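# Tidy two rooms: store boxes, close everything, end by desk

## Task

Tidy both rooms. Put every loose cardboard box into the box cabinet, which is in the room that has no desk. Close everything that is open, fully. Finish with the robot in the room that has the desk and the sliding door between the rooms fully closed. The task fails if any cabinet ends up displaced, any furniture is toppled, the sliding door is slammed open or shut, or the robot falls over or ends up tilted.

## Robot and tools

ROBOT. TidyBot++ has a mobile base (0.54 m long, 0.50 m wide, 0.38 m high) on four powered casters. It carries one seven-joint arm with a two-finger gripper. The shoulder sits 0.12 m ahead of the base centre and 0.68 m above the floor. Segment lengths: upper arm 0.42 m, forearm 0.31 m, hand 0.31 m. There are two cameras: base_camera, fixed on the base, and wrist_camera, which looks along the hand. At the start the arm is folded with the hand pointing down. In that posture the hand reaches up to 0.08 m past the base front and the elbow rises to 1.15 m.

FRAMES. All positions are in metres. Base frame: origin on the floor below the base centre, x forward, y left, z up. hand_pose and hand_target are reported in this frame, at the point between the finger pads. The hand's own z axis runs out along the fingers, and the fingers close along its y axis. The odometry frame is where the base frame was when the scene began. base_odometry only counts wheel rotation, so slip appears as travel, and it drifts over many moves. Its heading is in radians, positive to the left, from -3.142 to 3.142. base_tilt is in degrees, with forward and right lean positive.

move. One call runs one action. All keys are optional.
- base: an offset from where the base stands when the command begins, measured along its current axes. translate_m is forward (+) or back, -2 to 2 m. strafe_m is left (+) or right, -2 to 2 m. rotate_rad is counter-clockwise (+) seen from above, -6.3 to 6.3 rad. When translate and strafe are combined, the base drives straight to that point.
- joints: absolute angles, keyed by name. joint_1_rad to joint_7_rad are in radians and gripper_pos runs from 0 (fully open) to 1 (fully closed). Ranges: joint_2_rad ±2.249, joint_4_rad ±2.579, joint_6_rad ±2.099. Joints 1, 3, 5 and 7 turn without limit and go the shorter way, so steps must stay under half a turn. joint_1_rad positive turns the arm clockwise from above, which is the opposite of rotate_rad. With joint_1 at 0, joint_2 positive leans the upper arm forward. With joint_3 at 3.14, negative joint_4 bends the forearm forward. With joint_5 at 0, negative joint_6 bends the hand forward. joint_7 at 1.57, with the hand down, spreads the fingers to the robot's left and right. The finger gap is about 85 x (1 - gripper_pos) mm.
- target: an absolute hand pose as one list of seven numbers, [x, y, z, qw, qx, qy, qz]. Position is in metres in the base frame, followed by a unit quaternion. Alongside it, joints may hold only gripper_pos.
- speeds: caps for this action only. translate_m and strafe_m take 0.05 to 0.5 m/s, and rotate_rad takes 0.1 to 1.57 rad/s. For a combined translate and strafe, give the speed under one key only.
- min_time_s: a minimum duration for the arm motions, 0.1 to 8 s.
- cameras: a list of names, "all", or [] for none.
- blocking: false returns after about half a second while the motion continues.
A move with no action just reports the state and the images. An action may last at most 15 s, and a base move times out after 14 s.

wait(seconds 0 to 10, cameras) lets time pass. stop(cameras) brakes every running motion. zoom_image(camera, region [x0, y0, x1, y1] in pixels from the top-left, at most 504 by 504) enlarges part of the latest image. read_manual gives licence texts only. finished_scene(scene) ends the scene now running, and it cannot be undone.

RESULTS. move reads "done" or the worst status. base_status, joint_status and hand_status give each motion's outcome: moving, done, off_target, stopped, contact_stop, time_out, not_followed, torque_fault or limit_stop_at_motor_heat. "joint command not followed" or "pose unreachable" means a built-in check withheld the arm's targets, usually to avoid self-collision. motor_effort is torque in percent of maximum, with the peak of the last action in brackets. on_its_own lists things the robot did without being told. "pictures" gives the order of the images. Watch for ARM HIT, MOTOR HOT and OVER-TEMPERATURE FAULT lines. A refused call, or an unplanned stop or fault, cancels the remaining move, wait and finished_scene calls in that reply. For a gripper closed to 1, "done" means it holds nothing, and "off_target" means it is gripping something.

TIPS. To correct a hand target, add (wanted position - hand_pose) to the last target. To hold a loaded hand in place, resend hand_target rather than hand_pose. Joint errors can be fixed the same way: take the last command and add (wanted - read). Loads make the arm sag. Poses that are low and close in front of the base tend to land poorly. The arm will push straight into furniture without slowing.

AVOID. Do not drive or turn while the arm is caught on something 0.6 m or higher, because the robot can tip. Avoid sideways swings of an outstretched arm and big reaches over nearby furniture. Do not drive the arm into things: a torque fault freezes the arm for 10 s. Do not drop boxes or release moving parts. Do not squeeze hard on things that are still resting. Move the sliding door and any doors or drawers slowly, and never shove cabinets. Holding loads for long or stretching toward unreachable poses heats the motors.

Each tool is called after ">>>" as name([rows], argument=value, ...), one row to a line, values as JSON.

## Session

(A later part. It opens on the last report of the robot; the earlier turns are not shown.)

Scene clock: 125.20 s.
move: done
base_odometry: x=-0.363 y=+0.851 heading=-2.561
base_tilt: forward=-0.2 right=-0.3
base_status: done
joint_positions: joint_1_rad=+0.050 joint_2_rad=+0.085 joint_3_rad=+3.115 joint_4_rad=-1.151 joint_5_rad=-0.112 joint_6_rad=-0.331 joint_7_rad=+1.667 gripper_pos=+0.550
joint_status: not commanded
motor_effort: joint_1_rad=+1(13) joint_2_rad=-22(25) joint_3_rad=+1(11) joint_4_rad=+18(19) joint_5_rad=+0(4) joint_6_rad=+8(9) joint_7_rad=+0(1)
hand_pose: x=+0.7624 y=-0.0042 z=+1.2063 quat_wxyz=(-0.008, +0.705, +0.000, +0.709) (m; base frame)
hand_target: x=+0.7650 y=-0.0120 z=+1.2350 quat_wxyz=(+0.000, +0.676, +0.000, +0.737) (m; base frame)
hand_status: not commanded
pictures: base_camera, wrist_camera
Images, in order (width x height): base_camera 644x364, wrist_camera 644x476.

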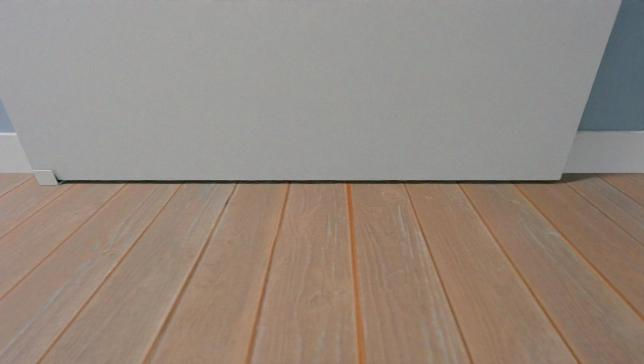

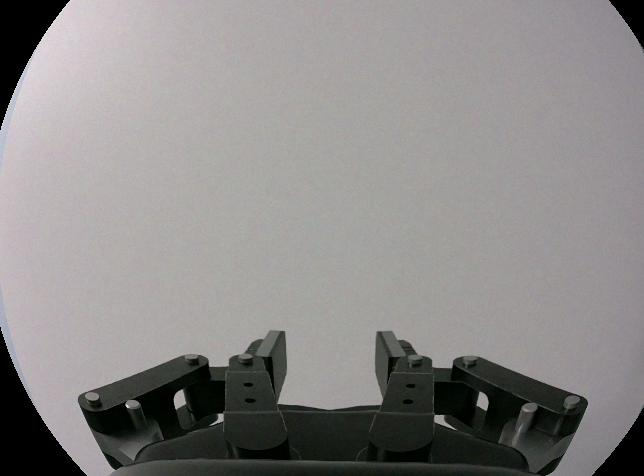

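>>> move(target=[0.66, -0.012, 1.235, 0.0, 0.6756, 0.0, 0.7373], joints={"gripper_pos": 0.0}, min_time_s=2, cameras=[])

>>> move(base={"strafe_m": -0.4}, speeds={"strafe_m": 0.3})

Scene clock: 131.20 s.
move: done
base_odometry: x=-0.363 y=+0.851 heading=-2.561
base_tilt: forward=-0.2 right=-0.2
base_status: not commanded
joint_positions: joint_1_rad=-0.070 joint_2_rad=-0.127 joint_3_rad=+3.236 joint_4_rad=-1.355 joint_5_rad=-0.111 joint_6_rad=-0.331 joint_7_rad=+1.667 gripper_pos=+0.000
joint_status: all done
motor_effort: joint_1_rad=+1(1) joint_2_rad=-16(23) joint_3_rad=+1(1) joint_4_rad=+18(18) joint_5_rad=+0(1) joint_6_rad=+8(8) joint_7_rad=+0(1)
hand_pose: x=+0.6742 y=-0.0070 z=+1.2092 quat_wxyz=(-0.012, +0.702, -0.003, +0.712) (m; base frame)
hand_target: x=+0.6600 y=-0.0120 z=+1.2350 quat_wxyz=(+0.000, +0.676, +0.000, +0.737) (m; base frame)
hand_status: done (0.030 m and 4.4 deg from the pose sent, 0.107 m and 4.8 deg at the start)
pictures: none
No camera images: "cameras" was empty.

Scene clock: 133.47 s.
move: done
base_odometry: x=-0.582 y=+1.185 heading=-2.562
base_tilt: forward=-0.2 right=-0.2
base_status: done
joint_positions: joint_1_rad=-0.080 joint_2_rad=-0.132 joint_3_rad=+3.249 joint_4_rad=-1.357 joint_5_rad=-0.111 joint_6_rad=-0.331 joint_7_rad=+1.667 gripper_pos=+0.000
joint_status: not commanded
motor_effort: joint_1_rad=+1(3) joint_2_rad=-15(18) joint_3_rad=+1(3) joint_4_rad=+18(19) joint_5_rad=+0(1) joint_6_rad=+7(9) joint_7_rad=+0(1)
hand_pose: x=+0.6722 y=-0.0091 z=+1.2102 quat_wxyz=(-0.012, +0.701, -0.005, +0.713) (m; base frame)
hand_target: x=+0.6600 y=-0.0120 z=+1.2350 quat_wxyz=(+0.000, +0.676, +0.000, +0.737) (m; base frame)
hand_status: not commanded
pictures: base_camera, wrist_camera
Images, in order (width x height): base_camera 644x364, wrist_camera 644x476.

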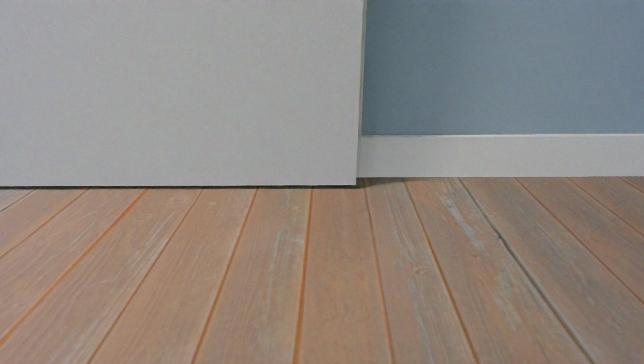

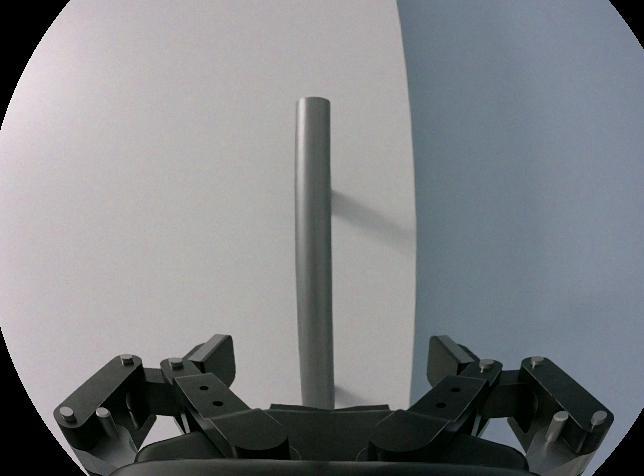

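>>> move(target=[0.75, 0.0, 1.235, 0.0, 0.6756, 0.0, 0.7373], joints={"gripper_pos": 0.3}, min_time_s=2, cameras=["wrist_camera"])

>>> move(target=[0.785, 0.0, 1.235, 0.0, 0.6756, 0.0, 0.7373], min_time_s=1.5, cameras=["wrist_camera"])

Scene clock: 138.03 s.
move: done
base_odometry: x=-0.582 y=+1.185 heading=-2.562
base_tilt: forward=-0.2 right=-0.2
base_status: not commanded
joint_positions: joint_1_rad=-0.034 joint_2_rad=+0.035 joint_3_rad=+3.178 joint_4_rad=-1.198 joint_5_rad=-0.069 joint_6_rad=-0.331 joint_7_rad=+1.651 gripper_pos=+0.300
joint_status: all done
motor_effort: joint_1_rad=+1(1) joint_2_rad=-21(22) joint_3_rad=+1(1) joint_4_rad=+18(18) joint_5_rad=+0(0) joint_6_rad=+8(8) joint_7_rad=+0(1)
hand_pose: x=+0.7417 y=+0.0075 z=+1.2093 quat_wxyz=(-0.001, +0.704, +0.013, +0.710) (m; base frame)
hand_target: x=+0.7500 y=+0.0000 z=+1.2350 quat_wxyz=(+0.000, +0.676, +0.000, +0.737) (m; base frame)
hand_status: done (0.028 m and 4.8 deg from the pose sent, 0.082 m and 4.3 deg at the start)
pictures: wrist_camera
Images, in order (width x height): wrist_camera 644x476.

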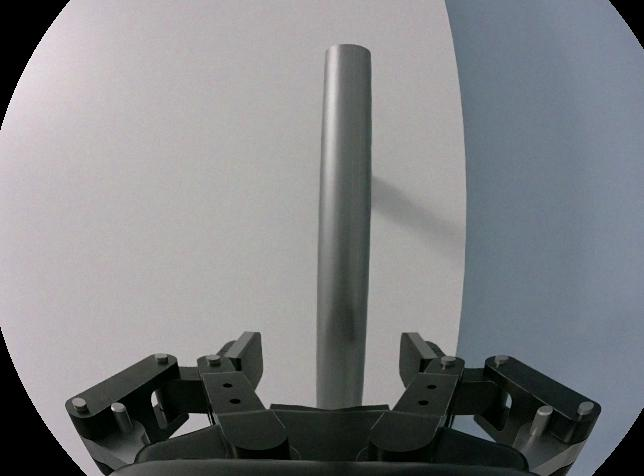

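Scene clock: 139.83 s.
move: done
base_odometry: x=-0.582 y=+1.185 heading=-2.562
base_tilt: forward=-0.2 right=-0.2
base_status: not commanded
joint_positions: joint_1_rad=-0.028 joint_2_rad=+0.118 joint_3_rad=+3.173 joint_4_rad=-1.099 joint_5_rad=-0.069 joint_6_rad=-0.331 joint_7_rad=+1.651 gripper_pos=+0.300
joint_status: not commanded
motor_effort: joint_1_rad=+1(1) joint_2_rad=-23(25) joint_3_rad=+1(1) joint_4_rad=+18(18) joint_5_rad=+0(0) joint_6_rad=+7(9) joint_7_rad=-1(1)
hand_pose: x=+0.7747 y=+0.0079 z=+1.2163 quat_wxyz=(+0.000, +0.698, +0.013, +0.716) (m; base frame)
hand_target: x=+0.7850 y=+0.0000 z=+1.2350 quat_wxyz=(+0.000, +0.676, +0.000, +0.737) (m; base frame)
hand_status: done (0.023 m and 3.9 deg from the pose sent, 0.051 m and 4.8 deg at the start)
pictures: wrist_camera
Images, in order (width x height): wrist_camera 644x476.

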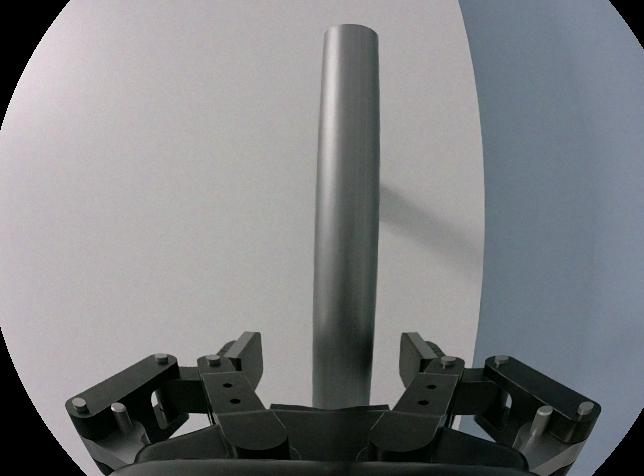

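>>> move(target=[0.797, -0.004, 1.235, 0.0, 0.6756, 0.0, 0.7373], min_time_s=1.5, cameras=["wrist_camera"])

>>> move(joints={"gripper_pos": 0.66}, cameras=["wrist_camera"])

Scene clock: 143.33 s.
move: done
base_odometry: x=-0.582 y=+1.185 heading=-2.562
base_tilt: forward=-0.2 right=-0.2
base_status: not commanded
joint_positions: joint_1_rad=-0.004 joint_2_rad=+0.147 joint_3_rad=+3.156 joint_4_rad=-1.061 joint_5_rad=-0.069 joint_6_rad=-0.331 joint_7_rad=+1.651 gripper_pos=+0.300
joint_status: not commanded
motor_effort: joint_1_rad=+1(1) joint_2_rad=-25(25) joint_3_rad=+1(1) joint_4_rad=+18(18) joint_5_rad=+0(1) joint_6_rad=+8(8) joint_7_rad=+0(1)
hand_pose: x=+0.7856 y=+0.0023 z=+1.2198 quat_wxyz=(+0.002, +0.695, +0.010, +0.719) (m; base frame)
hand_target: x=+0.7970 y=-0.0040 z=+1.2350 quat_wxyz=(+0.000, +0.676, +0.000, +0.737) (m; base frame)
hand_status: done (0.020 m and 3.4 deg from the pose sent, 0.031 m and 3.9 deg at the start)
pictures: wrist_camera
Images, in order (width x height): wrist_camera 644x476.

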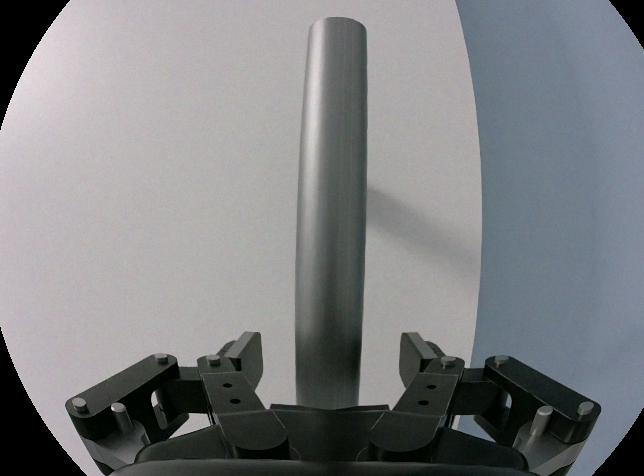

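Scene clock: 144.07 s.
move: done
base_odometry: x=-0.582 y=+1.185 heading=-2.562
base_tilt: forward=-0.2 right=-0.2
base_status: not commanded
joint_positions: joint_1_rad=-0.004 joint_2_rad=+0.147 joint_3_rad=+3.156 joint_4_rad=-1.061 joint_5_rad=-0.069 joint_6_rad=-0.331 joint_7_rad=+1.651 gripper_pos=+0.660
joint_status: all done
motor_effort: joint_1_rad=+1(1) joint_2_rad=-25(25) joint_3_rad=+1(1) joint_4_rad=+18(18) joint_5_rad=+0(0) joint_6_rad=+8(9) joint_7_rad=+0(1)
hand_pose: x=+0.7856 y=+0.0023 z=+1.2199 quat_wxyz=(+0.002, +0.695, +0.010, +0.719) (m; base frame)
hand_target: x=+0.7970 y=-0.0040 z=+1.2350 quat_wxyz=(+0.000, +0.676, +0.000, +0.737) (m; base frame)
hand_status: not commanded
pictures: wrist_camera
Images, in order (width x height): wrist_camera 644x476.

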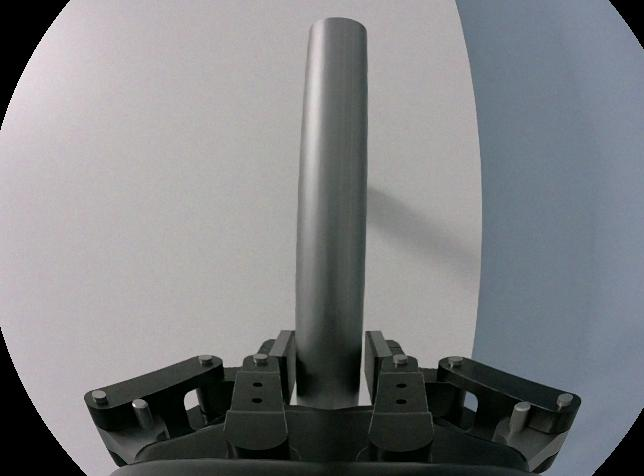

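>>> move(base={"strafe_m": 0.15}, speeds={"strafe_m": 0.1})

Scene clock: 147.20 s.
move: done
base_odometry: x=-0.500 y=+1.060 heading=-2.563
base_tilt: forward=-0.2 right=-0.2
base_status: done
joint_positions: joint_1_rad=+0.083 joint_2_rad=+0.160 joint_3_rad=+3.195 joint_4_rad=-1.051 joint_5_rad=-0.069 joint_6_rad=-0.331 joint_7_rad=+1.651 gripper_pos=+0.660
joint_status: not commanded
motor_effort: joint_1_rad=-7(18) joint_2_rad=-22(28) joint_3_rad=-6(15) joint_4_rad=+17(20) joint_5_rad=-2(5) joint_6_rad=+8(10) joint_7_rad=+0(1)
hand_pose: x=+0.7873 y=-0.0780 z=+1.2171 quat_wxyz=(+0.049, +0.696, -0.031, +0.716) (m; base frame)
hand_target: x=+0.7970 y=-0.0040 z=+1.2350 quat_wxyz=(+0.000, +0.676, +0.000, +0.737) (m; base frame)
hand_status: not commanded
pictures: base_camera, wrist_camera
Images, in order (width x height): base_camera 644x364, wrist_camera 644x476.

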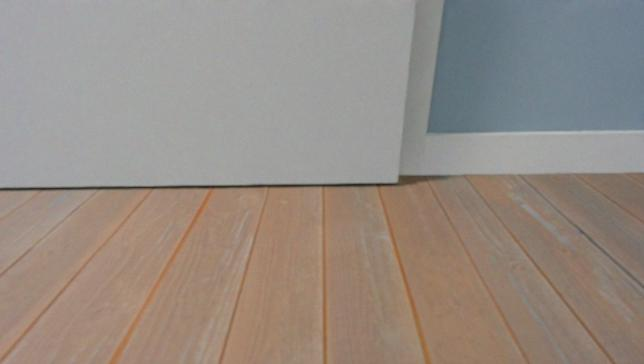

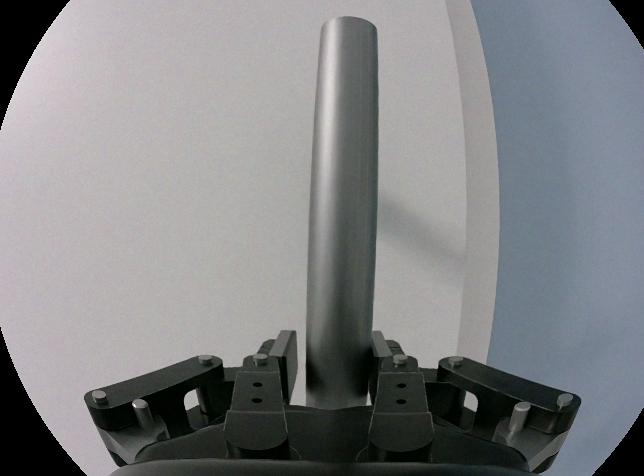

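>>> move(base={"strafe_m": 0.5}, speeds={"strafe_m": 0.12})

Scene clock: 153.23 s.
move: done
base_odometry: x=-0.227 y=+0.642 heading=-2.564
base_tilt: forward=-0.2 right=-0.2
base_status: done
joint_positions: joint_1_rad=+0.058 joint_2_rad=+0.169 joint_3_rad=+3.176 joint_4_rad=-1.046 joint_5_rad=-0.063 joint_6_rad=-0.328 joint_7_rad=+1.651 gripper_pos=+0.660
joint_status: not commanded
motor_effort: joint_1_rad=-3(24) joint_2_rad=-24(30) joint_3_rad=-3(19) joint_4_rad=+18(21) joint_5_rad=-1(6) joint_6_rad=+8(10) joint_7_rad=+1(1)
hand_pose: x=+0.7938 y=-0.0517 z=+1.2148 quat_wxyz=(+0.036, +0.697, -0.015, +0.716) (m; base frame)
hand_target: x=+0.7970 y=-0.0040 z=+1.2350 quat_wxyz=(+0.000, +0.676, +0.000, +0.737) (m; base frame)
hand_status: not commanded
pictures: base_camera, wrist_camera
Images, in order (width x height): base_camera 644x364, wrist_camera 644x476.

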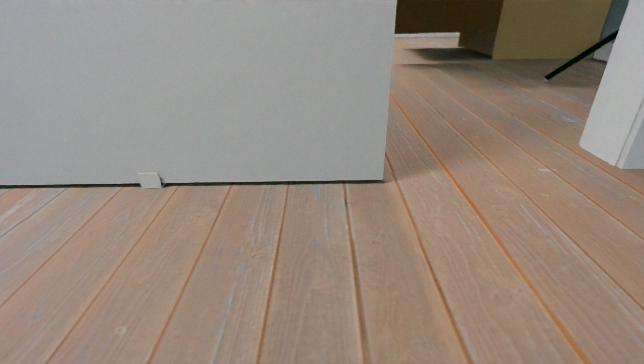

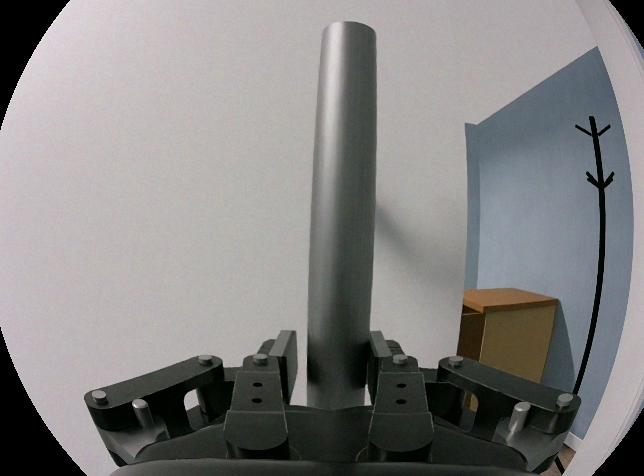

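>>> move(base={"strafe_m": 0.5}, speeds={"strafe_m": 0.12})

Scene clock: 159.43 s.
move: done
base_odometry: x=+0.047 y=+0.223 heading=-2.564
base_tilt: forward=-0.2 right=-0.2
base_status: done
joint_positions: joint_1_rad=+0.103 joint_2_rad=+0.173 joint_3_rad=+3.211 joint_4_rad=-1.047 joint_5_rad=-0.061 joint_6_rad=-0.328 joint_7_rad=+1.651 gripper_pos=+0.660
joint_status: not commanded
motor_effort: joint_1_rad=-12(23) joint_2_rad=-28(31) joint_3_rad=-10(18) joint_4_rad=+18(22) joint_5_rad=-3(6) joint_6_rad=+7(12) joint_7_rad=+0(1)
hand_pose: x=+0.7906 y=-0.1024 z=+1.2120 quat_wxyz=(+0.067, +0.697, -0.041, +0.712) (m; base frame)
hand_target: x=+0.7970 y=-0.0040 z=+1.2350 quat_wxyz=(+0.000, +0.676, +0.000, +0.737) (m; base frame)
hand_status: not commanded
pictures: base_camera, wrist_camera
Images, in order (width x height): base_camera 644x364, wrist_camera 644x476.

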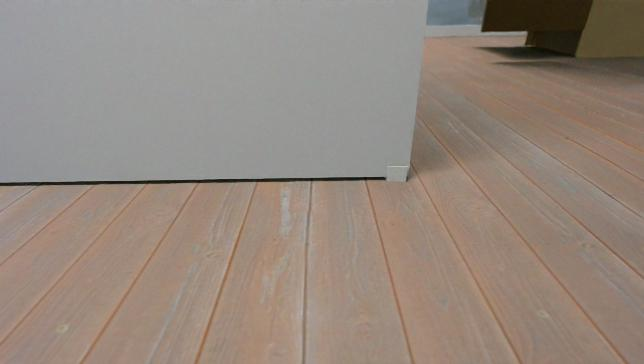

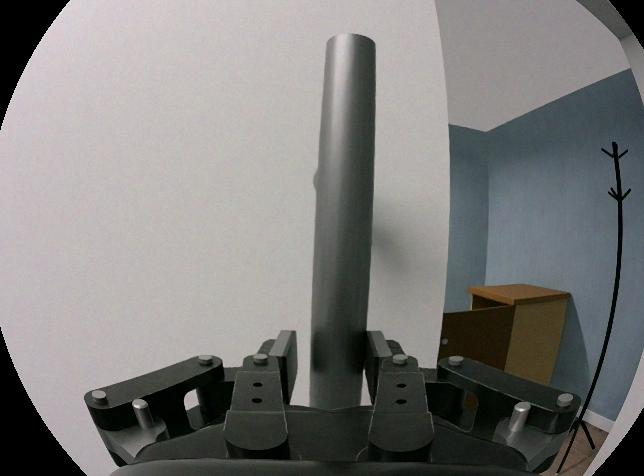

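>>> move(target=[0.797, -0.095, 1.235, 0.0, 0.6756, 0.0, 0.7373], min_time_s=1.5, cameras=[])

>>> move(joints={"gripper_pos": 0.0}, cameras=["wrist_camera"])

Scene clock: 162.97 s.
move: done
base_odometry: x=+0.047 y=+0.223 heading=-2.564
base_tilt: forward=-0.2 right=-0.2
base_status: not commanded
joint_positions: joint_1_rad=+0.452 joint_2_rad=+0.204 joint_3_rad=+2.864 joint_4_rad=-1.019 joint_5_rad=-0.482 joint_6_rad=-0.328 joint_7_rad=+2.069 gripper_pos=+0.660
joint_status: not commanded
motor_effort: joint_1_rad=-1(14) joint_2_rad=-27(28) joint_3_rad=-2(11) joint_4_rad=+19(20) joint_5_rad=-2(3) joint_6_rad=+7(9) joint_7_rad=+0(1)
hand_pose: x=+0.7922 y=-0.1044 z=+1.2254 quat_wxyz=(+0.010, +0.682, -0.014, +0.731) (m; base frame)
hand_target: x=+0.7970 y=-0.0950 z=+1.2350 quat_wxyz=(+0.000, +0.676, +0.000, +0.737) (m; base frame)
hand_status: done (0.014 m and 2.2 deg from the pose sent, 0.025 m and 9.7 deg at the start)
pictures: none
No camera images: "cameras" was empty.

Scene clock: 163.87 s.
move: done
base_odometry: x=+0.047 y=+0.223 heading=-2.564
base_tilt: forward=-0.2 right=-0.2
base_status: not commanded
joint_positions: joint_1_rad=+0.452 joint_2_rad=+0.204 joint_3_rad=+2.853 joint_4_rad=-1.012 joint_5_rad=-0.488 joint_6_rad=-0.328 joint_7_rad=+2.071 gripper_pos=+0.000
joint_status: all done
motor_effort: joint_1_rad=+1(1) joint_2_rad=-25(27) joint_3_rad=+0(1) joint_4_rad=+18(18) joint_5_rad=-1(1) joint_6_rad=+7(7) joint_7_rad=+0(1)
hand_pose: x=+0.7917 y=-0.0976 z=+1.2305 quat_wxyz=(+0.003, +0.679, -0.012, +0.734) (m; base frame)
hand_target: x=+0.7970 y=-0.0950 z=+1.2350 quat_wxyz=(+0.000, +0.676, +0.000, +0.737) (m; base frame)
hand_status: not commanded
pictures: wrist_camera
Images, in order (width x height): wrist_camera 644x476.

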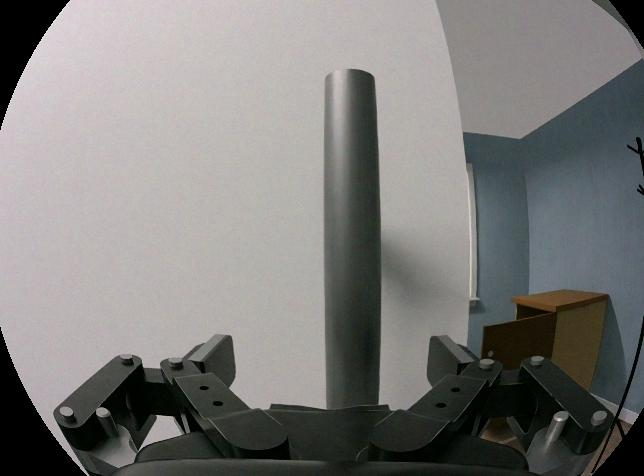

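Now retract the hand.

>>> move(target=[0.66, -0.095, 1.235, 0.0, 0.6756, 0.0, 0.7373], min_time_s=2, cameras=[])

>>> move(joints={"joint_1_rad": 0.0, "joint_2_rad": -0.391, "joint_3_rad": 3.14, "joint_4_rad": -2.506, "joint_5_rad": 0.0, "joint_6_rad": 0.3, "joint_7_rad": 1.57}, min_time_s=3)

Scene clock: 167.00 s.
move: done
base_odometry: x=+0.047 y=+0.223 heading=-2.564
base_tilt: forward=-0.2 right=-0.2
base_status: not commanded
joint_positions: joint_1_rad=-0.435 joint_2_rad=-0.143 joint_3_rad=+3.780 joint_4_rad=-1.333 joint_5_rad=-0.575 joint_6_rad=-0.328 joint_7_rad=+2.194 gripper_pos=+0.000
joint_status: not commanded
motor_effort: joint_1_rad=+1(2) joint_2_rad=-11(27) joint_3_rad=-1(2) joint_4_rad=+18(19) joint_5_rad=-1(2) joint_6_rad=+6(8) joint_7_rad=+0(1)
hand_pose: x=+0.6695 y=-0.0993 z=+1.2351 quat_wxyz=(+0.012, +0.675, -0.009, +0.737) (m; base frame)
hand_target: x=+0.6600 y=-0.0950 z=+1.2350 quat_wxyz=(+0.000, +0.676, +0.000, +0.737) (m; base frame)
hand_status: done (0.010 m and 1.7 deg from the pose sent, 0.132 m and 1.5 deg at the start)
pictures: none
No camera images: "cameras" was empty.

Scene clock: 170.53 s.
move: done
base_odometry: x=+0.047 y=+0.223 heading=-2.564
base_tilt: forward=-0.2 right=-0.2
base_status: not commanded
joint_positions: joint_1_rad=-0.018 joint_2_rad=-0.366 joint_3_rad=+3.154 joint_4_rad=-2.496 joint_5_rad=-0.046 joint_6_rad=+0.207 joint_7_rad=+1.630 gripper_pos=+0.000
joint_status: all done
motor_effort: joint_1_rad=+1(2) joint_2_rad=-6(14) joint_3_rad=+1(2) joint_4_rad=+17(19) joint_5_rad=+0(2) joint_6_rad=+8(8) joint_7_rad=+0(2)
hand_pose: x=+0.5274 y=+0.0007 z=+0.8007 quat_wxyz=(+0.004, +0.820, +0.005, +0.572) (m; base frame)
hand_target: x=+0.5296 y=+0.0020 z=+0.8328 quat_wxyz=(+0.000, +0.788, +0.000, +0.616) (m; base frame)
hand_status: not commanded
pictures: base_camera, wrist_camera
Images, in order (width x height): base_camera 644x364, wrist_camera 644x476.

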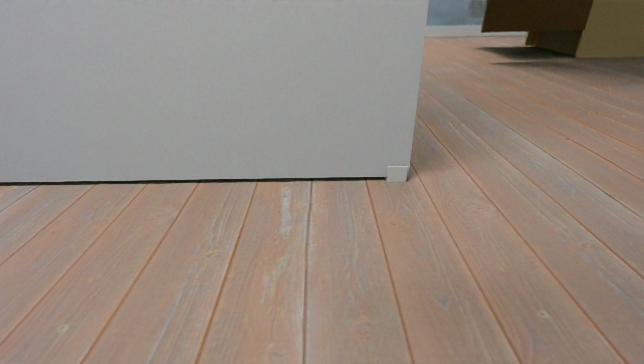

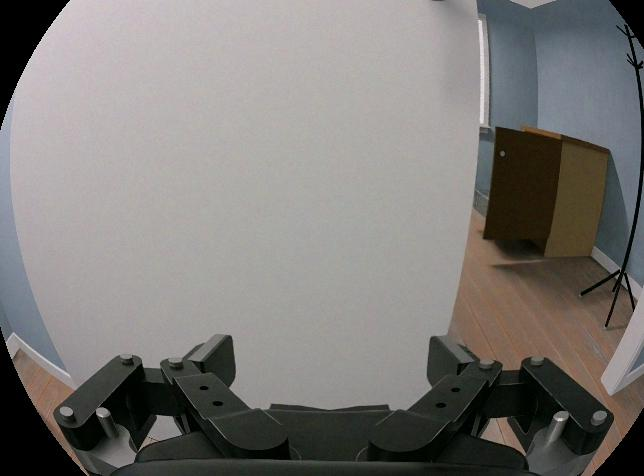

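>>> move(base={"strafe_m": -0.71})

Scene clock: 175.50 s.
move: done
base_odometry: x=-0.341 y=+0.818 heading=-2.565
base_tilt: forward=-0.2 right=-0.2
base_status: done
joint_positions: joint_1_rad=-0.013 joint_2_rad=-0.369 joint_3_rad=+3.143 joint_4_rad=-2.496 joint_5_rad=-0.043 joint_6_rad=+0.210 joint_7_rad=+1.629 gripper_pos=+0.000
joint_status: not commanded
motor_effort: joint_1_rad=+1(2) joint_2_rad=-5(9) joint_3_rad=+1(2) joint_4_rad=+16(17) joint_5_rad=+0(1) joint_6_rad=+7(8) joint_7_rad=+0(1)
hand_pose: x=+0.5271 y=+0.0032 z=+0.8029 quat_wxyz=(+0.005, +0.818, +0.009, +0.575) (m; base frame)
hand_target: x=+0.5296 y=+0.0020 z=+0.8328 quat_wxyz=(+0.000, +0.788, +0.000, +0.616) (m; base frame)
hand_status: not commanded
pictures: base_camera, wrist_camera
Images, in order (width x height): base_camera 644x364, wrist_camera 644x476.

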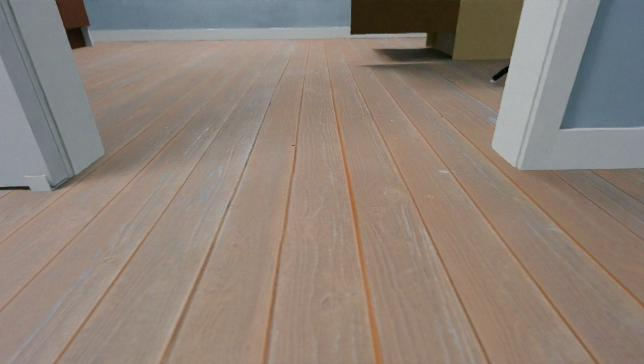

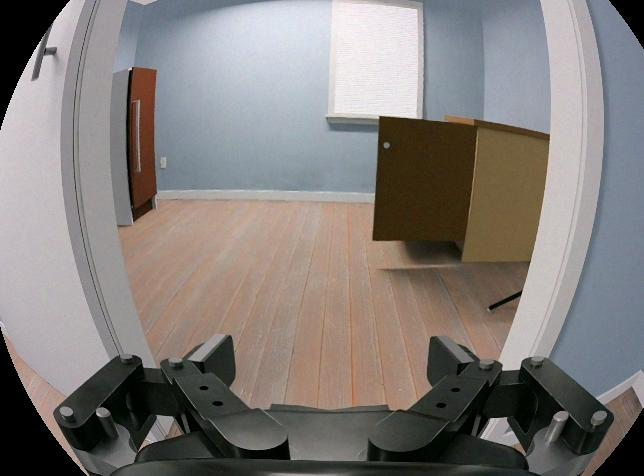

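>>> move(base={"translate_m": 1.5, "strafe_m": 0.07, "rotate_rad": 0.015})

Scene clock: 184.07 s.
move: done
base_odometry: x=-1.561 y=-0.058 heading=-2.550
base_tilt: forward=-0.2 right=-0.2
base_status: done
joint_positions: joint_1_rad=-0.012 joint_2_rad=-0.380 joint_3_rad=+3.143 joint_4_rad=-2.497 joint_5_rad=-0.042 joint_6_rad=+0.213 joint_7_rad=+1.629 gripper_pos=+0.000
joint_status: not commanded
motor_effort: joint_1_rad=+1(2) joint_2_rad=-5(8) joint_3_rad=+1(2) joint_4_rad=+16(17) joint_5_rad=+0(1) joint_6_rad=+8(8) joint_7_rad=+0(1)
hand_pose: x=+0.5256 y=+0.0031 z=+0.8070 quat_wxyz=(+0.005, +0.815, +0.009, +0.580) (m; base frame)
hand_target: x=+0.5296 y=+0.0020 z=+0.8328 quat_wxyz=(+0.000, +0.788, +0.000, +0.616) (m; base frame)
hand_status: not commanded
pictures: base_camera, wrist_camera
Images, in order (width x height): base_camera 644x364, wrist_camera 644x476.

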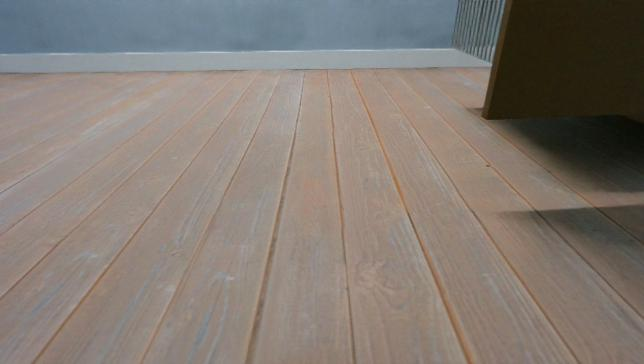

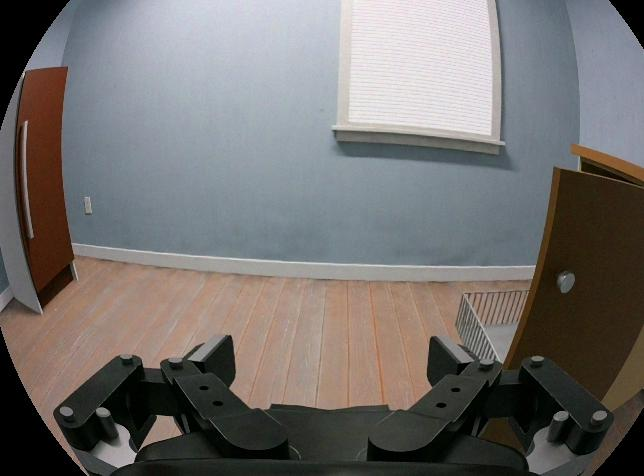

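>>> move(joints={"joint_1_rad": 0.9, "joint_6_rad": 0.25}, min_time_s=2, cameras=["wrist_camera"])

>>> move(joints={"joint_1_rad": 1.8}, min_time_s=2, cameras=["wrist_camera"])

>>> move(joints={"joint_1_rad": 2.8}, min_time_s=2, cameras=["wrist_camera"])

>>> move(joints={"joint_1_rad": 3.8}, min_time_s=2, cameras=["wrist_camera"])

>>> move(joints={"joint_1_rad": 4.8}, min_time_s=2, cameras=["wrist_camera"])

>>> move(joints={"joint_1_rad": 5.6}, min_time_s=2, cameras=["wrist_camera"])

Scene clock: 189.50 s.
move: done
base_odometry: x=-1.561 y=-0.058 heading=-2.550
base_tilt: forward=-0.2 right=-0.3
base_status: not commanded
joint_positions: joint_1_rad=+0.883 joint_2_rad=-0.380 joint_3_rad=+3.143 joint_4_rad=-2.497 joint_5_rad=-0.042 joint_6_rad=+0.213 joint_7_rad=+1.629 gripper_pos=+0.000
joint_status: all done
motor_effort: joint_1_rad=+1(2) joint_2_rad=-6(6) joint_3_rad=+1(2) joint_4_rad=+17(17) joint_5_rad=+1(1) joint_6_rad=+7(8) joint_7_rad=+0(1)
hand_pose: x=+0.3755 y=-0.3155 z=+0.8070 quat_wxyz=(+0.255, +0.738, -0.345, +0.520) (m; base frame)
hand_target: x=+0.3733 y=-0.3171 z=+0.8178 quat_wxyz=(+0.259, +0.723, -0.349, +0.537) (m; base frame)
hand_status: not commanded
pictures: wrist_camera
Images, in order (width x height): wrist_camera 644x476.

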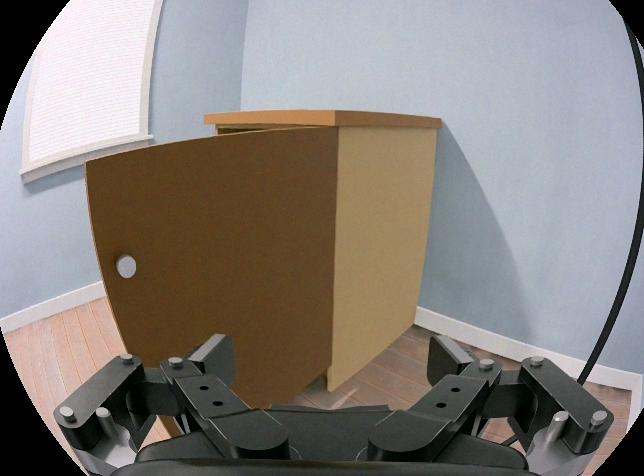

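Scene clock: 191.80 s.
move: done
base_odometry: x=-1.561 y=-0.058 heading=-2.550
base_tilt: forward=-0.2 right=-0.2
base_status: not commanded
joint_positions: joint_1_rad=+1.783 joint_2_rad=-0.380 joint_3_rad=+3.143 joint_4_rad=-2.497 joint_5_rad=-0.042 joint_6_rad=+0.213 joint_7_rad=+1.629 gripper_pos=+0.000
joint_status: all done
motor_effort: joint_1_rad=+1(2) joint_2_rad=-6(7) joint_3_rad=+1(2) joint_4_rad=+16(17) joint_5_rad=+0(1) joint_6_rad=+7(8) joint_7_rad=+0(1)
hand_pose: x=+0.0313 y=-0.3971 z=+0.8070 quat_wxyz=(+0.456, +0.515, -0.632, +0.357) (m; base frame)
hand_target: x=+0.0286 y=-0.3963 z=+0.8178 quat_wxyz=(+0.466, +0.500, -0.629, +0.371) (m; base frame)
hand_status: not commanded
pictures: wrist_camera
Images, in order (width x height): wrist_camera 644x476.

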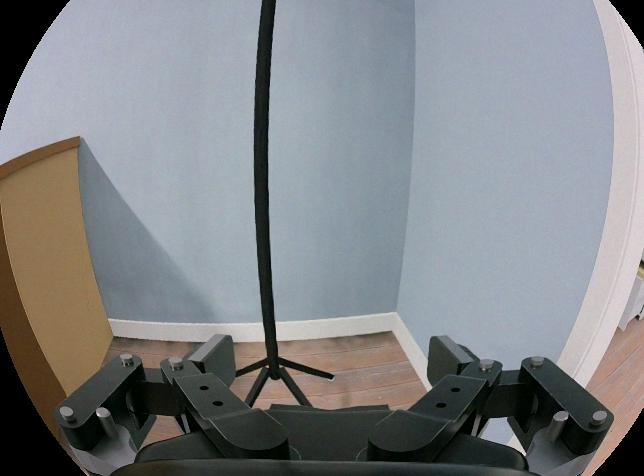

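Scene clock: 194.10 s.
move: done
base_odometry: x=-1.561 y=-0.058 heading=-2.550
base_tilt: forward=-0.3 right=-0.2
base_status: not commanded
joint_positions: joint_1_rad=+2.783 joint_2_rad=-0.380 joint_3_rad=+3.143 joint_4_rad=-2.497 joint_5_rad=-0.042 joint_6_rad=+0.213 joint_7_rad=+1.629 gripper_pos=+0.000
joint_status: all done
motor_effort: joint_1_rad=+1(3) joint_2_rad=-5(6) joint_3_rad=+1(2) joint_4_rad=+16(17) joint_5_rad=+0(1) joint_6_rad=+8(8) joint_7_rad=+0(1)
hand_pose: x=-0.2625 y=-0.1408 z=+0.8070 quat_wxyz=(+0.572, +0.149, -0.801, +0.095) (m; base frame)
hand_target: x=-0.2633 y=-0.1381 z=+0.8178 quat_wxyz=(+0.587, +0.137, -0.791, +0.102) (m; base frame)
hand_status: not commanded
pictures: wrist_camera
Images, in order (width x height): wrist_camera 644x476.

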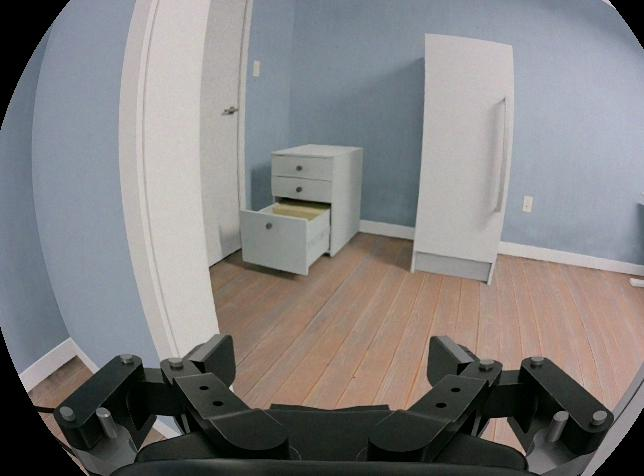

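Scene clock: 196.40 s.
move: done
base_odometry: x=-1.561 y=-0.058 heading=-2.550
base_tilt: forward=-0.2 right=-0.3
base_status: not commanded
joint_positions: joint_1_rad=+3.783 joint_2_rad=-0.380 joint_3_rad=+3.143 joint_4_rad=-2.497 joint_5_rad=-0.042 joint_6_rad=+0.213 joint_7_rad=+1.629 gripper_pos=+0.000
joint_status: all done
motor_effort: joint_1_rad=+1(2) joint_2_rad=-5(6) joint_3_rad=+1(2) joint_4_rad=+16(17) joint_5_rad=+0(1) joint_6_rad=+7(8) joint_7_rad=+0(1)
hand_pose: x=-0.2056 y=+0.2450 z=+0.8070 quat_wxyz=(+0.547, -0.254, -0.774, -0.191) (m; base frame)
hand_target: x=-0.2038 y=+0.2471 z=+0.8178 quat_wxyz=(+0.564, -0.259, -0.760, -0.192) (m; base frame)
hand_status: not commanded
pictures: wrist_camera
Images, in order (width x height): wrist_camera 644x476.

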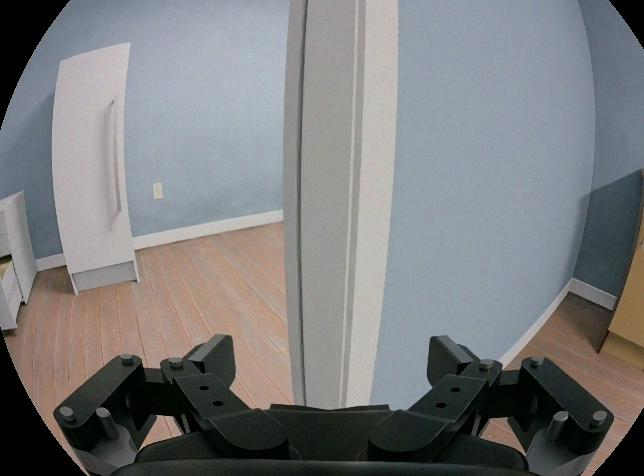

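Scene clock: 198.70 s.
move: done
base_odometry: x=-1.561 y=-0.058 heading=-2.550
base_tilt: forward=-0.3 right=-0.2
base_status: not commanded
joint_positions: joint_1_rad=+4.783 joint_2_rad=-0.380 joint_3_rad=+3.143 joint_4_rad=-2.497 joint_5_rad=-0.042 joint_6_rad=+0.213 joint_7_rad=+1.629 gripper_pos=+0.000
joint_status: all done
motor_effort: joint_1_rad=+1(2) joint_2_rad=-5(6) joint_3_rad=+1(2) joint_4_rad=+17(17) joint_5_rad=+0(1) joint_6_rad=+8(8) joint_7_rad=+0(1)
hand_pose: x=+0.1498 y=+0.4055 z=+0.8070 quat_wxyz=(+0.389, -0.594, -0.558, -0.430) (m; base frame)
hand_target: x=+0.1525 y=+0.4051 z=+0.8178 quat_wxyz=(+0.403, -0.592, -0.543, -0.439) (m; base frame)
hand_status: not commanded
pictures: wrist_camera
Images, in order (width x height): wrist_camera 644x476.

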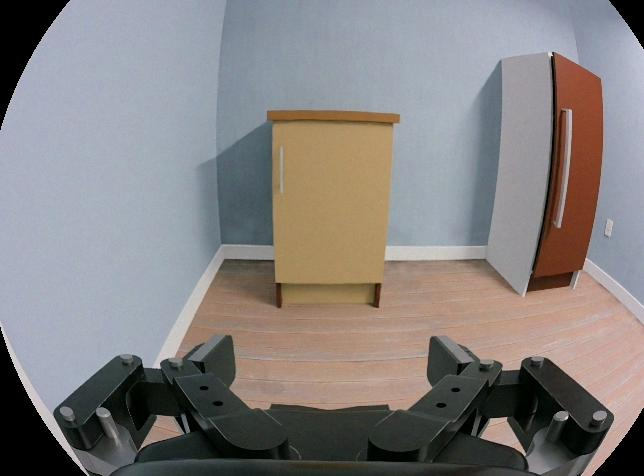

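Scene clock: 201.00 s.
move: done
base_odometry: x=-1.561 y=-0.058 heading=-2.550
base_tilt: forward=-0.2 right=-0.2
base_status: not commanded
joint_positions: joint_1_rad=+5.583 joint_2_rad=-0.380 joint_3_rad=+3.143 joint_4_rad=-2.497 joint_5_rad=-0.042 joint_6_rad=+0.213 joint_7_rad=+1.629 gripper_pos=+0.000
joint_status: all done
motor_effort: joint_1_rad=+1(2) joint_2_rad=-6(7) joint_3_rad=+1(2) joint_4_rad=+16(17) joint_5_rad=+0(1) joint_6_rad=+8(8) joint_7_rad=+0(1)
hand_pose: x=+0.4313 y=+0.2604 z=+0.8070 quat_wxyz=(+0.191, -0.764, -0.283, -0.547) (m; base frame)
hand_target: x=+0.4330 y=+0.2582 z=+0.8178 quat_wxyz=(+0.200, -0.757, -0.269, -0.561) (m; base frame)
hand_status: not commanded
pictures: wrist_camera
Images, in order (width x height): wrist_camera 644x476.

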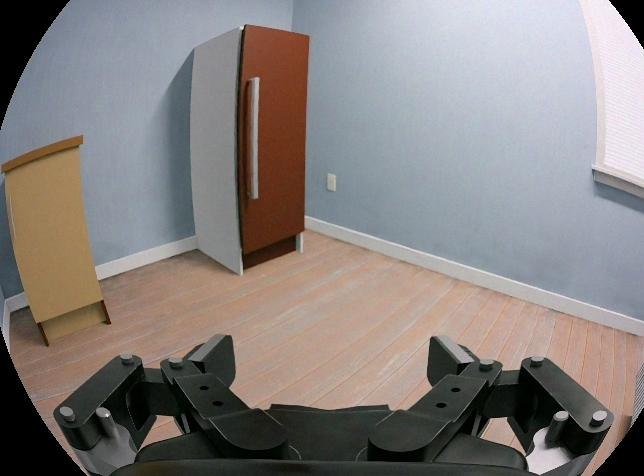

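>>> move(base={"translate_m": 1.4, "strafe_m": 0.35, "rotate_rad": -1.57}, joints={"joint_1_rad": 6.283, "joint_6_rad": 0.2}, min_time_s=2)

Scene clock: 211.03 s.
move: done
base_odometry: x=-2.528 y=-1.130 heading=+2.162
base_tilt: forward=-0.2 right=-0.2
base_status: done
joint_positions: joint_1_rad=+6.282 joint_2_rad=-0.390 joint_3_rad=+3.143 joint_4_rad=-2.521 joint_5_rad=+0.005 joint_6_rad=+0.211 joint_7_rad=+1.626 gripper_pos=+0.000
joint_status: all done
motor_effort: joint_1_rad=+1(26) joint_2_rad=-5(21) joint_3_rad=+1(26) joint_4_rad=+16(31) joint_5_rad=+1(9) joint_6_rad=+8(15) joint_7_rad=+0(2)
hand_pose: x=+0.5179 y=+0.0017 z=+0.7977 quat_wxyz=(-0.016, -0.819, -0.025, -0.574) (m; base frame)
hand_target: x=+0.5206 y=+0.0021 z=+0.8030 quat_wxyz=(+0.000, -0.818, -0.001, -0.576) (m; base frame)
hand_status: not commanded
pictures: base_camera, wrist_camera
Images, in order (width x height): base_camera 644x364, wrist_camera 644x476.

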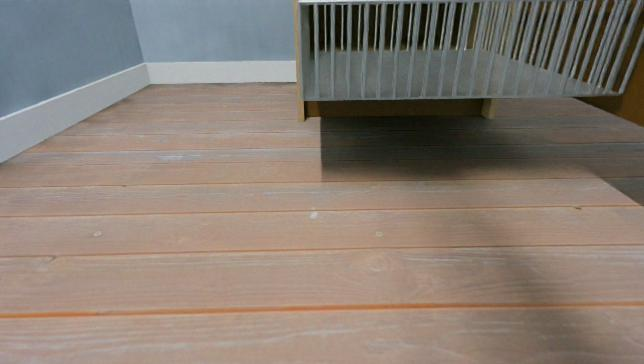

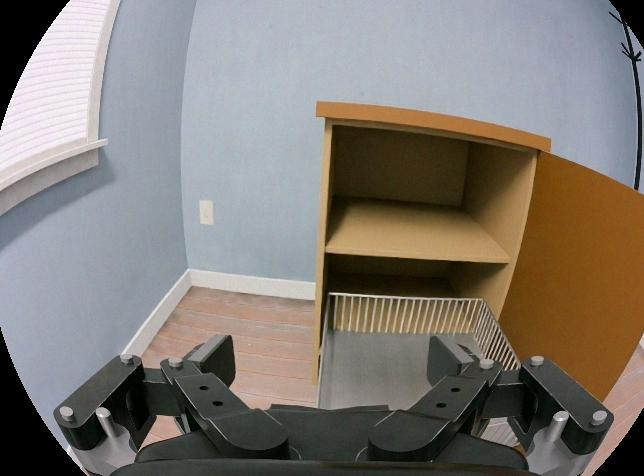

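>>> move(joints={"joint_6_rad": -0.4}, min_time_s=2, cameras=["wrist_camera"])

Scene clock: 216.47 s.
move: done
base_odometry: x=-2.528 y=-1.130 heading=+2.162
base_tilt: forward=-0.3 right=-0.2
base_status: not commanded
joint_positions: joint_1_rad=+6.282 joint_2_rad=-0.390 joint_3_rad=+3.143 joint_4_rad=-2.521 joint_5_rad=+0.005 joint_6_rad=-0.314 joint_7_rad=+1.626 gripper_pos=+0.000
joint_status: all done
motor_effort: joint_1_rad=+1(1) joint_2_rad=-5(6) joint_3_rad=+1(1) joint_4_rad=+15(17) joint_5_rad=+0(1) joint_6_rad=+4(8) joint_7_rad=+0(1)
hand_pose: x=+0.4252 y=+0.0010 z=+0.6653 quat_wxyz=(-0.011, -0.939, -0.028, -0.341) (m; base frame)
hand_target: x=+0.4101 y=+0.0018 z=+0.6559 quat_wxyz=(+0.000, -0.951, -0.001, -0.308) (m; base frame)
hand_status: not commanded
pictures: wrist_camera
Images, in order (width x height): wrist_camera 644x476.

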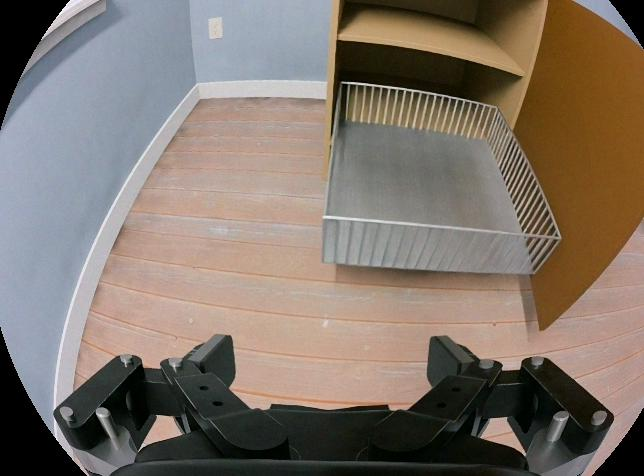

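>>> move(joints={"joint_1_rad": 3.3, "joint_6_rad": 0.3}, min_time_s=2, cameras=["wrist_camera"])

>>> zoom_image(camera="wrist_camera", region=[180, 0, 500, 330])

Scene clock: 229.97 s.
move: done
base_odometry: x=-2.528 y=-1.130 heading=+2.162
base_tilt: forward=-0.2 right=-0.2
base_status: not commanded
joint_positions: joint_1_rad=+3.317 joint_2_rad=-0.390 joint_3_rad=+3.143 joint_4_rad=-2.521 joint_5_rad=+0.005 joint_6_rad=+0.207 joint_7_rad=+1.626 gripper_pos=+0.000
joint_status: all done
motor_effort: joint_1_rad=+1(3) joint_2_rad=-5(6) joint_3_rad=+1(2) joint_4_rad=+16(17) joint_5_rad=+0(1) joint_6_rad=+7(8) joint_7_rad=+0(1)
hand_pose: x=-0.2735 y=+0.0684 z=+0.7964 quat_wxyz=(+0.568, -0.048, -0.819, -0.067) (m; base frame)
hand_target: x=-0.2868 y=+0.0628 z=+0.8328 quat_wxyz=(+0.614, -0.062, -0.786, -0.048) (m; base frame)
hand_status: not commanded
pictures: wrist_camera
Images, in order (width x height): wrist_camera 644x476.

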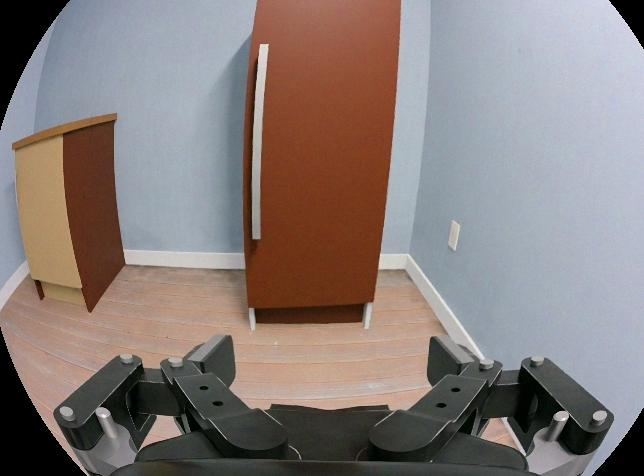

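Scaled by 1.527.

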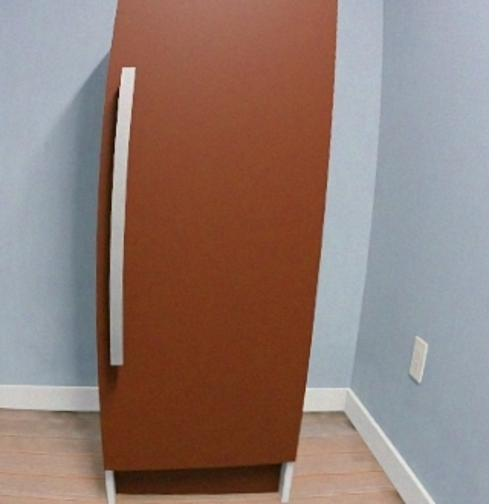

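>>> move(base={"translate_m": -0.75, "strafe_m": -0.75}, joints={"joint_1_rad": 3.9, "joint_6_rad": 0.5}, min_time_s=2)

Scene clock: 235.70 s.
move: done
base_odometry: x=-1.487 y=-1.334 heading=+2.162
base_tilt: forward=-0.3 right=-0.2
base_status: done
joint_positions: joint_1_rad=+3.884 joint_2_rad=-0.390 joint_3_rad=+3.143 joint_4_rad=-2.521 joint_5_rad=+0.005 joint_6_rad=+0.408 joint_7_rad=+1.626 gripper_pos=+0.000
joint_status: all done
motor_effort: joint_1_rad=+1(2) joint_2_rad=-6(6) joint_3_rad=+1(2) joint_4_rad=+17(17) joint_5_rad=+0(1) joint_6_rad=+8(9) joint_7_rad=+0(1)
hand_pose: x=-0.1871 y=+0.2788 z=+0.8568 quat_wxyz=(+0.600, -0.254, -0.715, -0.254) (m; base frame)
hand_target: x=-0.1870 y=+0.2870 z=+0.8943 quat_wxyz=(+0.642, -0.267, -0.671, -0.255) (m; base frame)
hand_status: not commanded
pictures: base_camera, wrist_camera
Images, in order (width x height): base_camera 644x364, wrist_camera 644x476.

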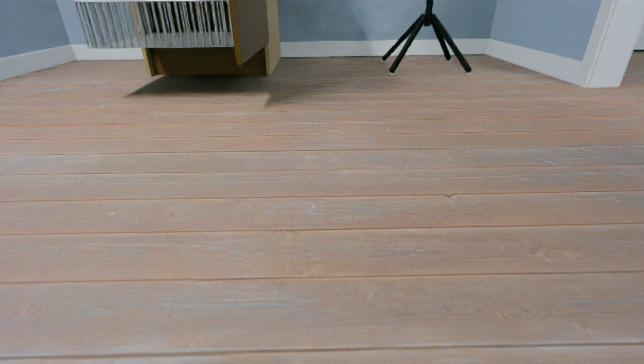

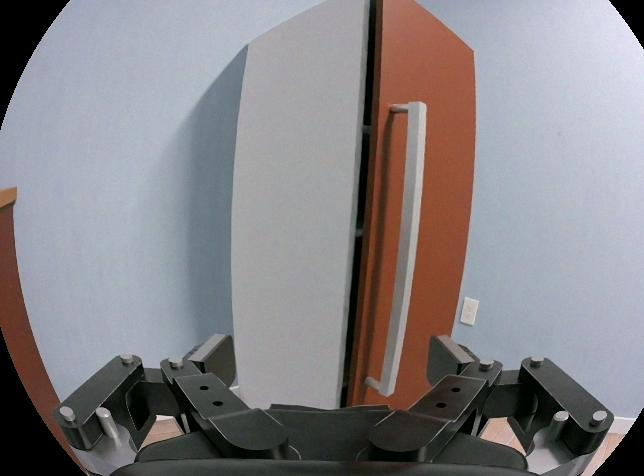

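>>> zoom_image(camera="wrist_camera", region=[290, 0, 490, 420])

Scaled by 1.200.

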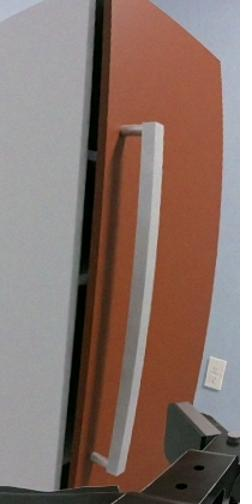

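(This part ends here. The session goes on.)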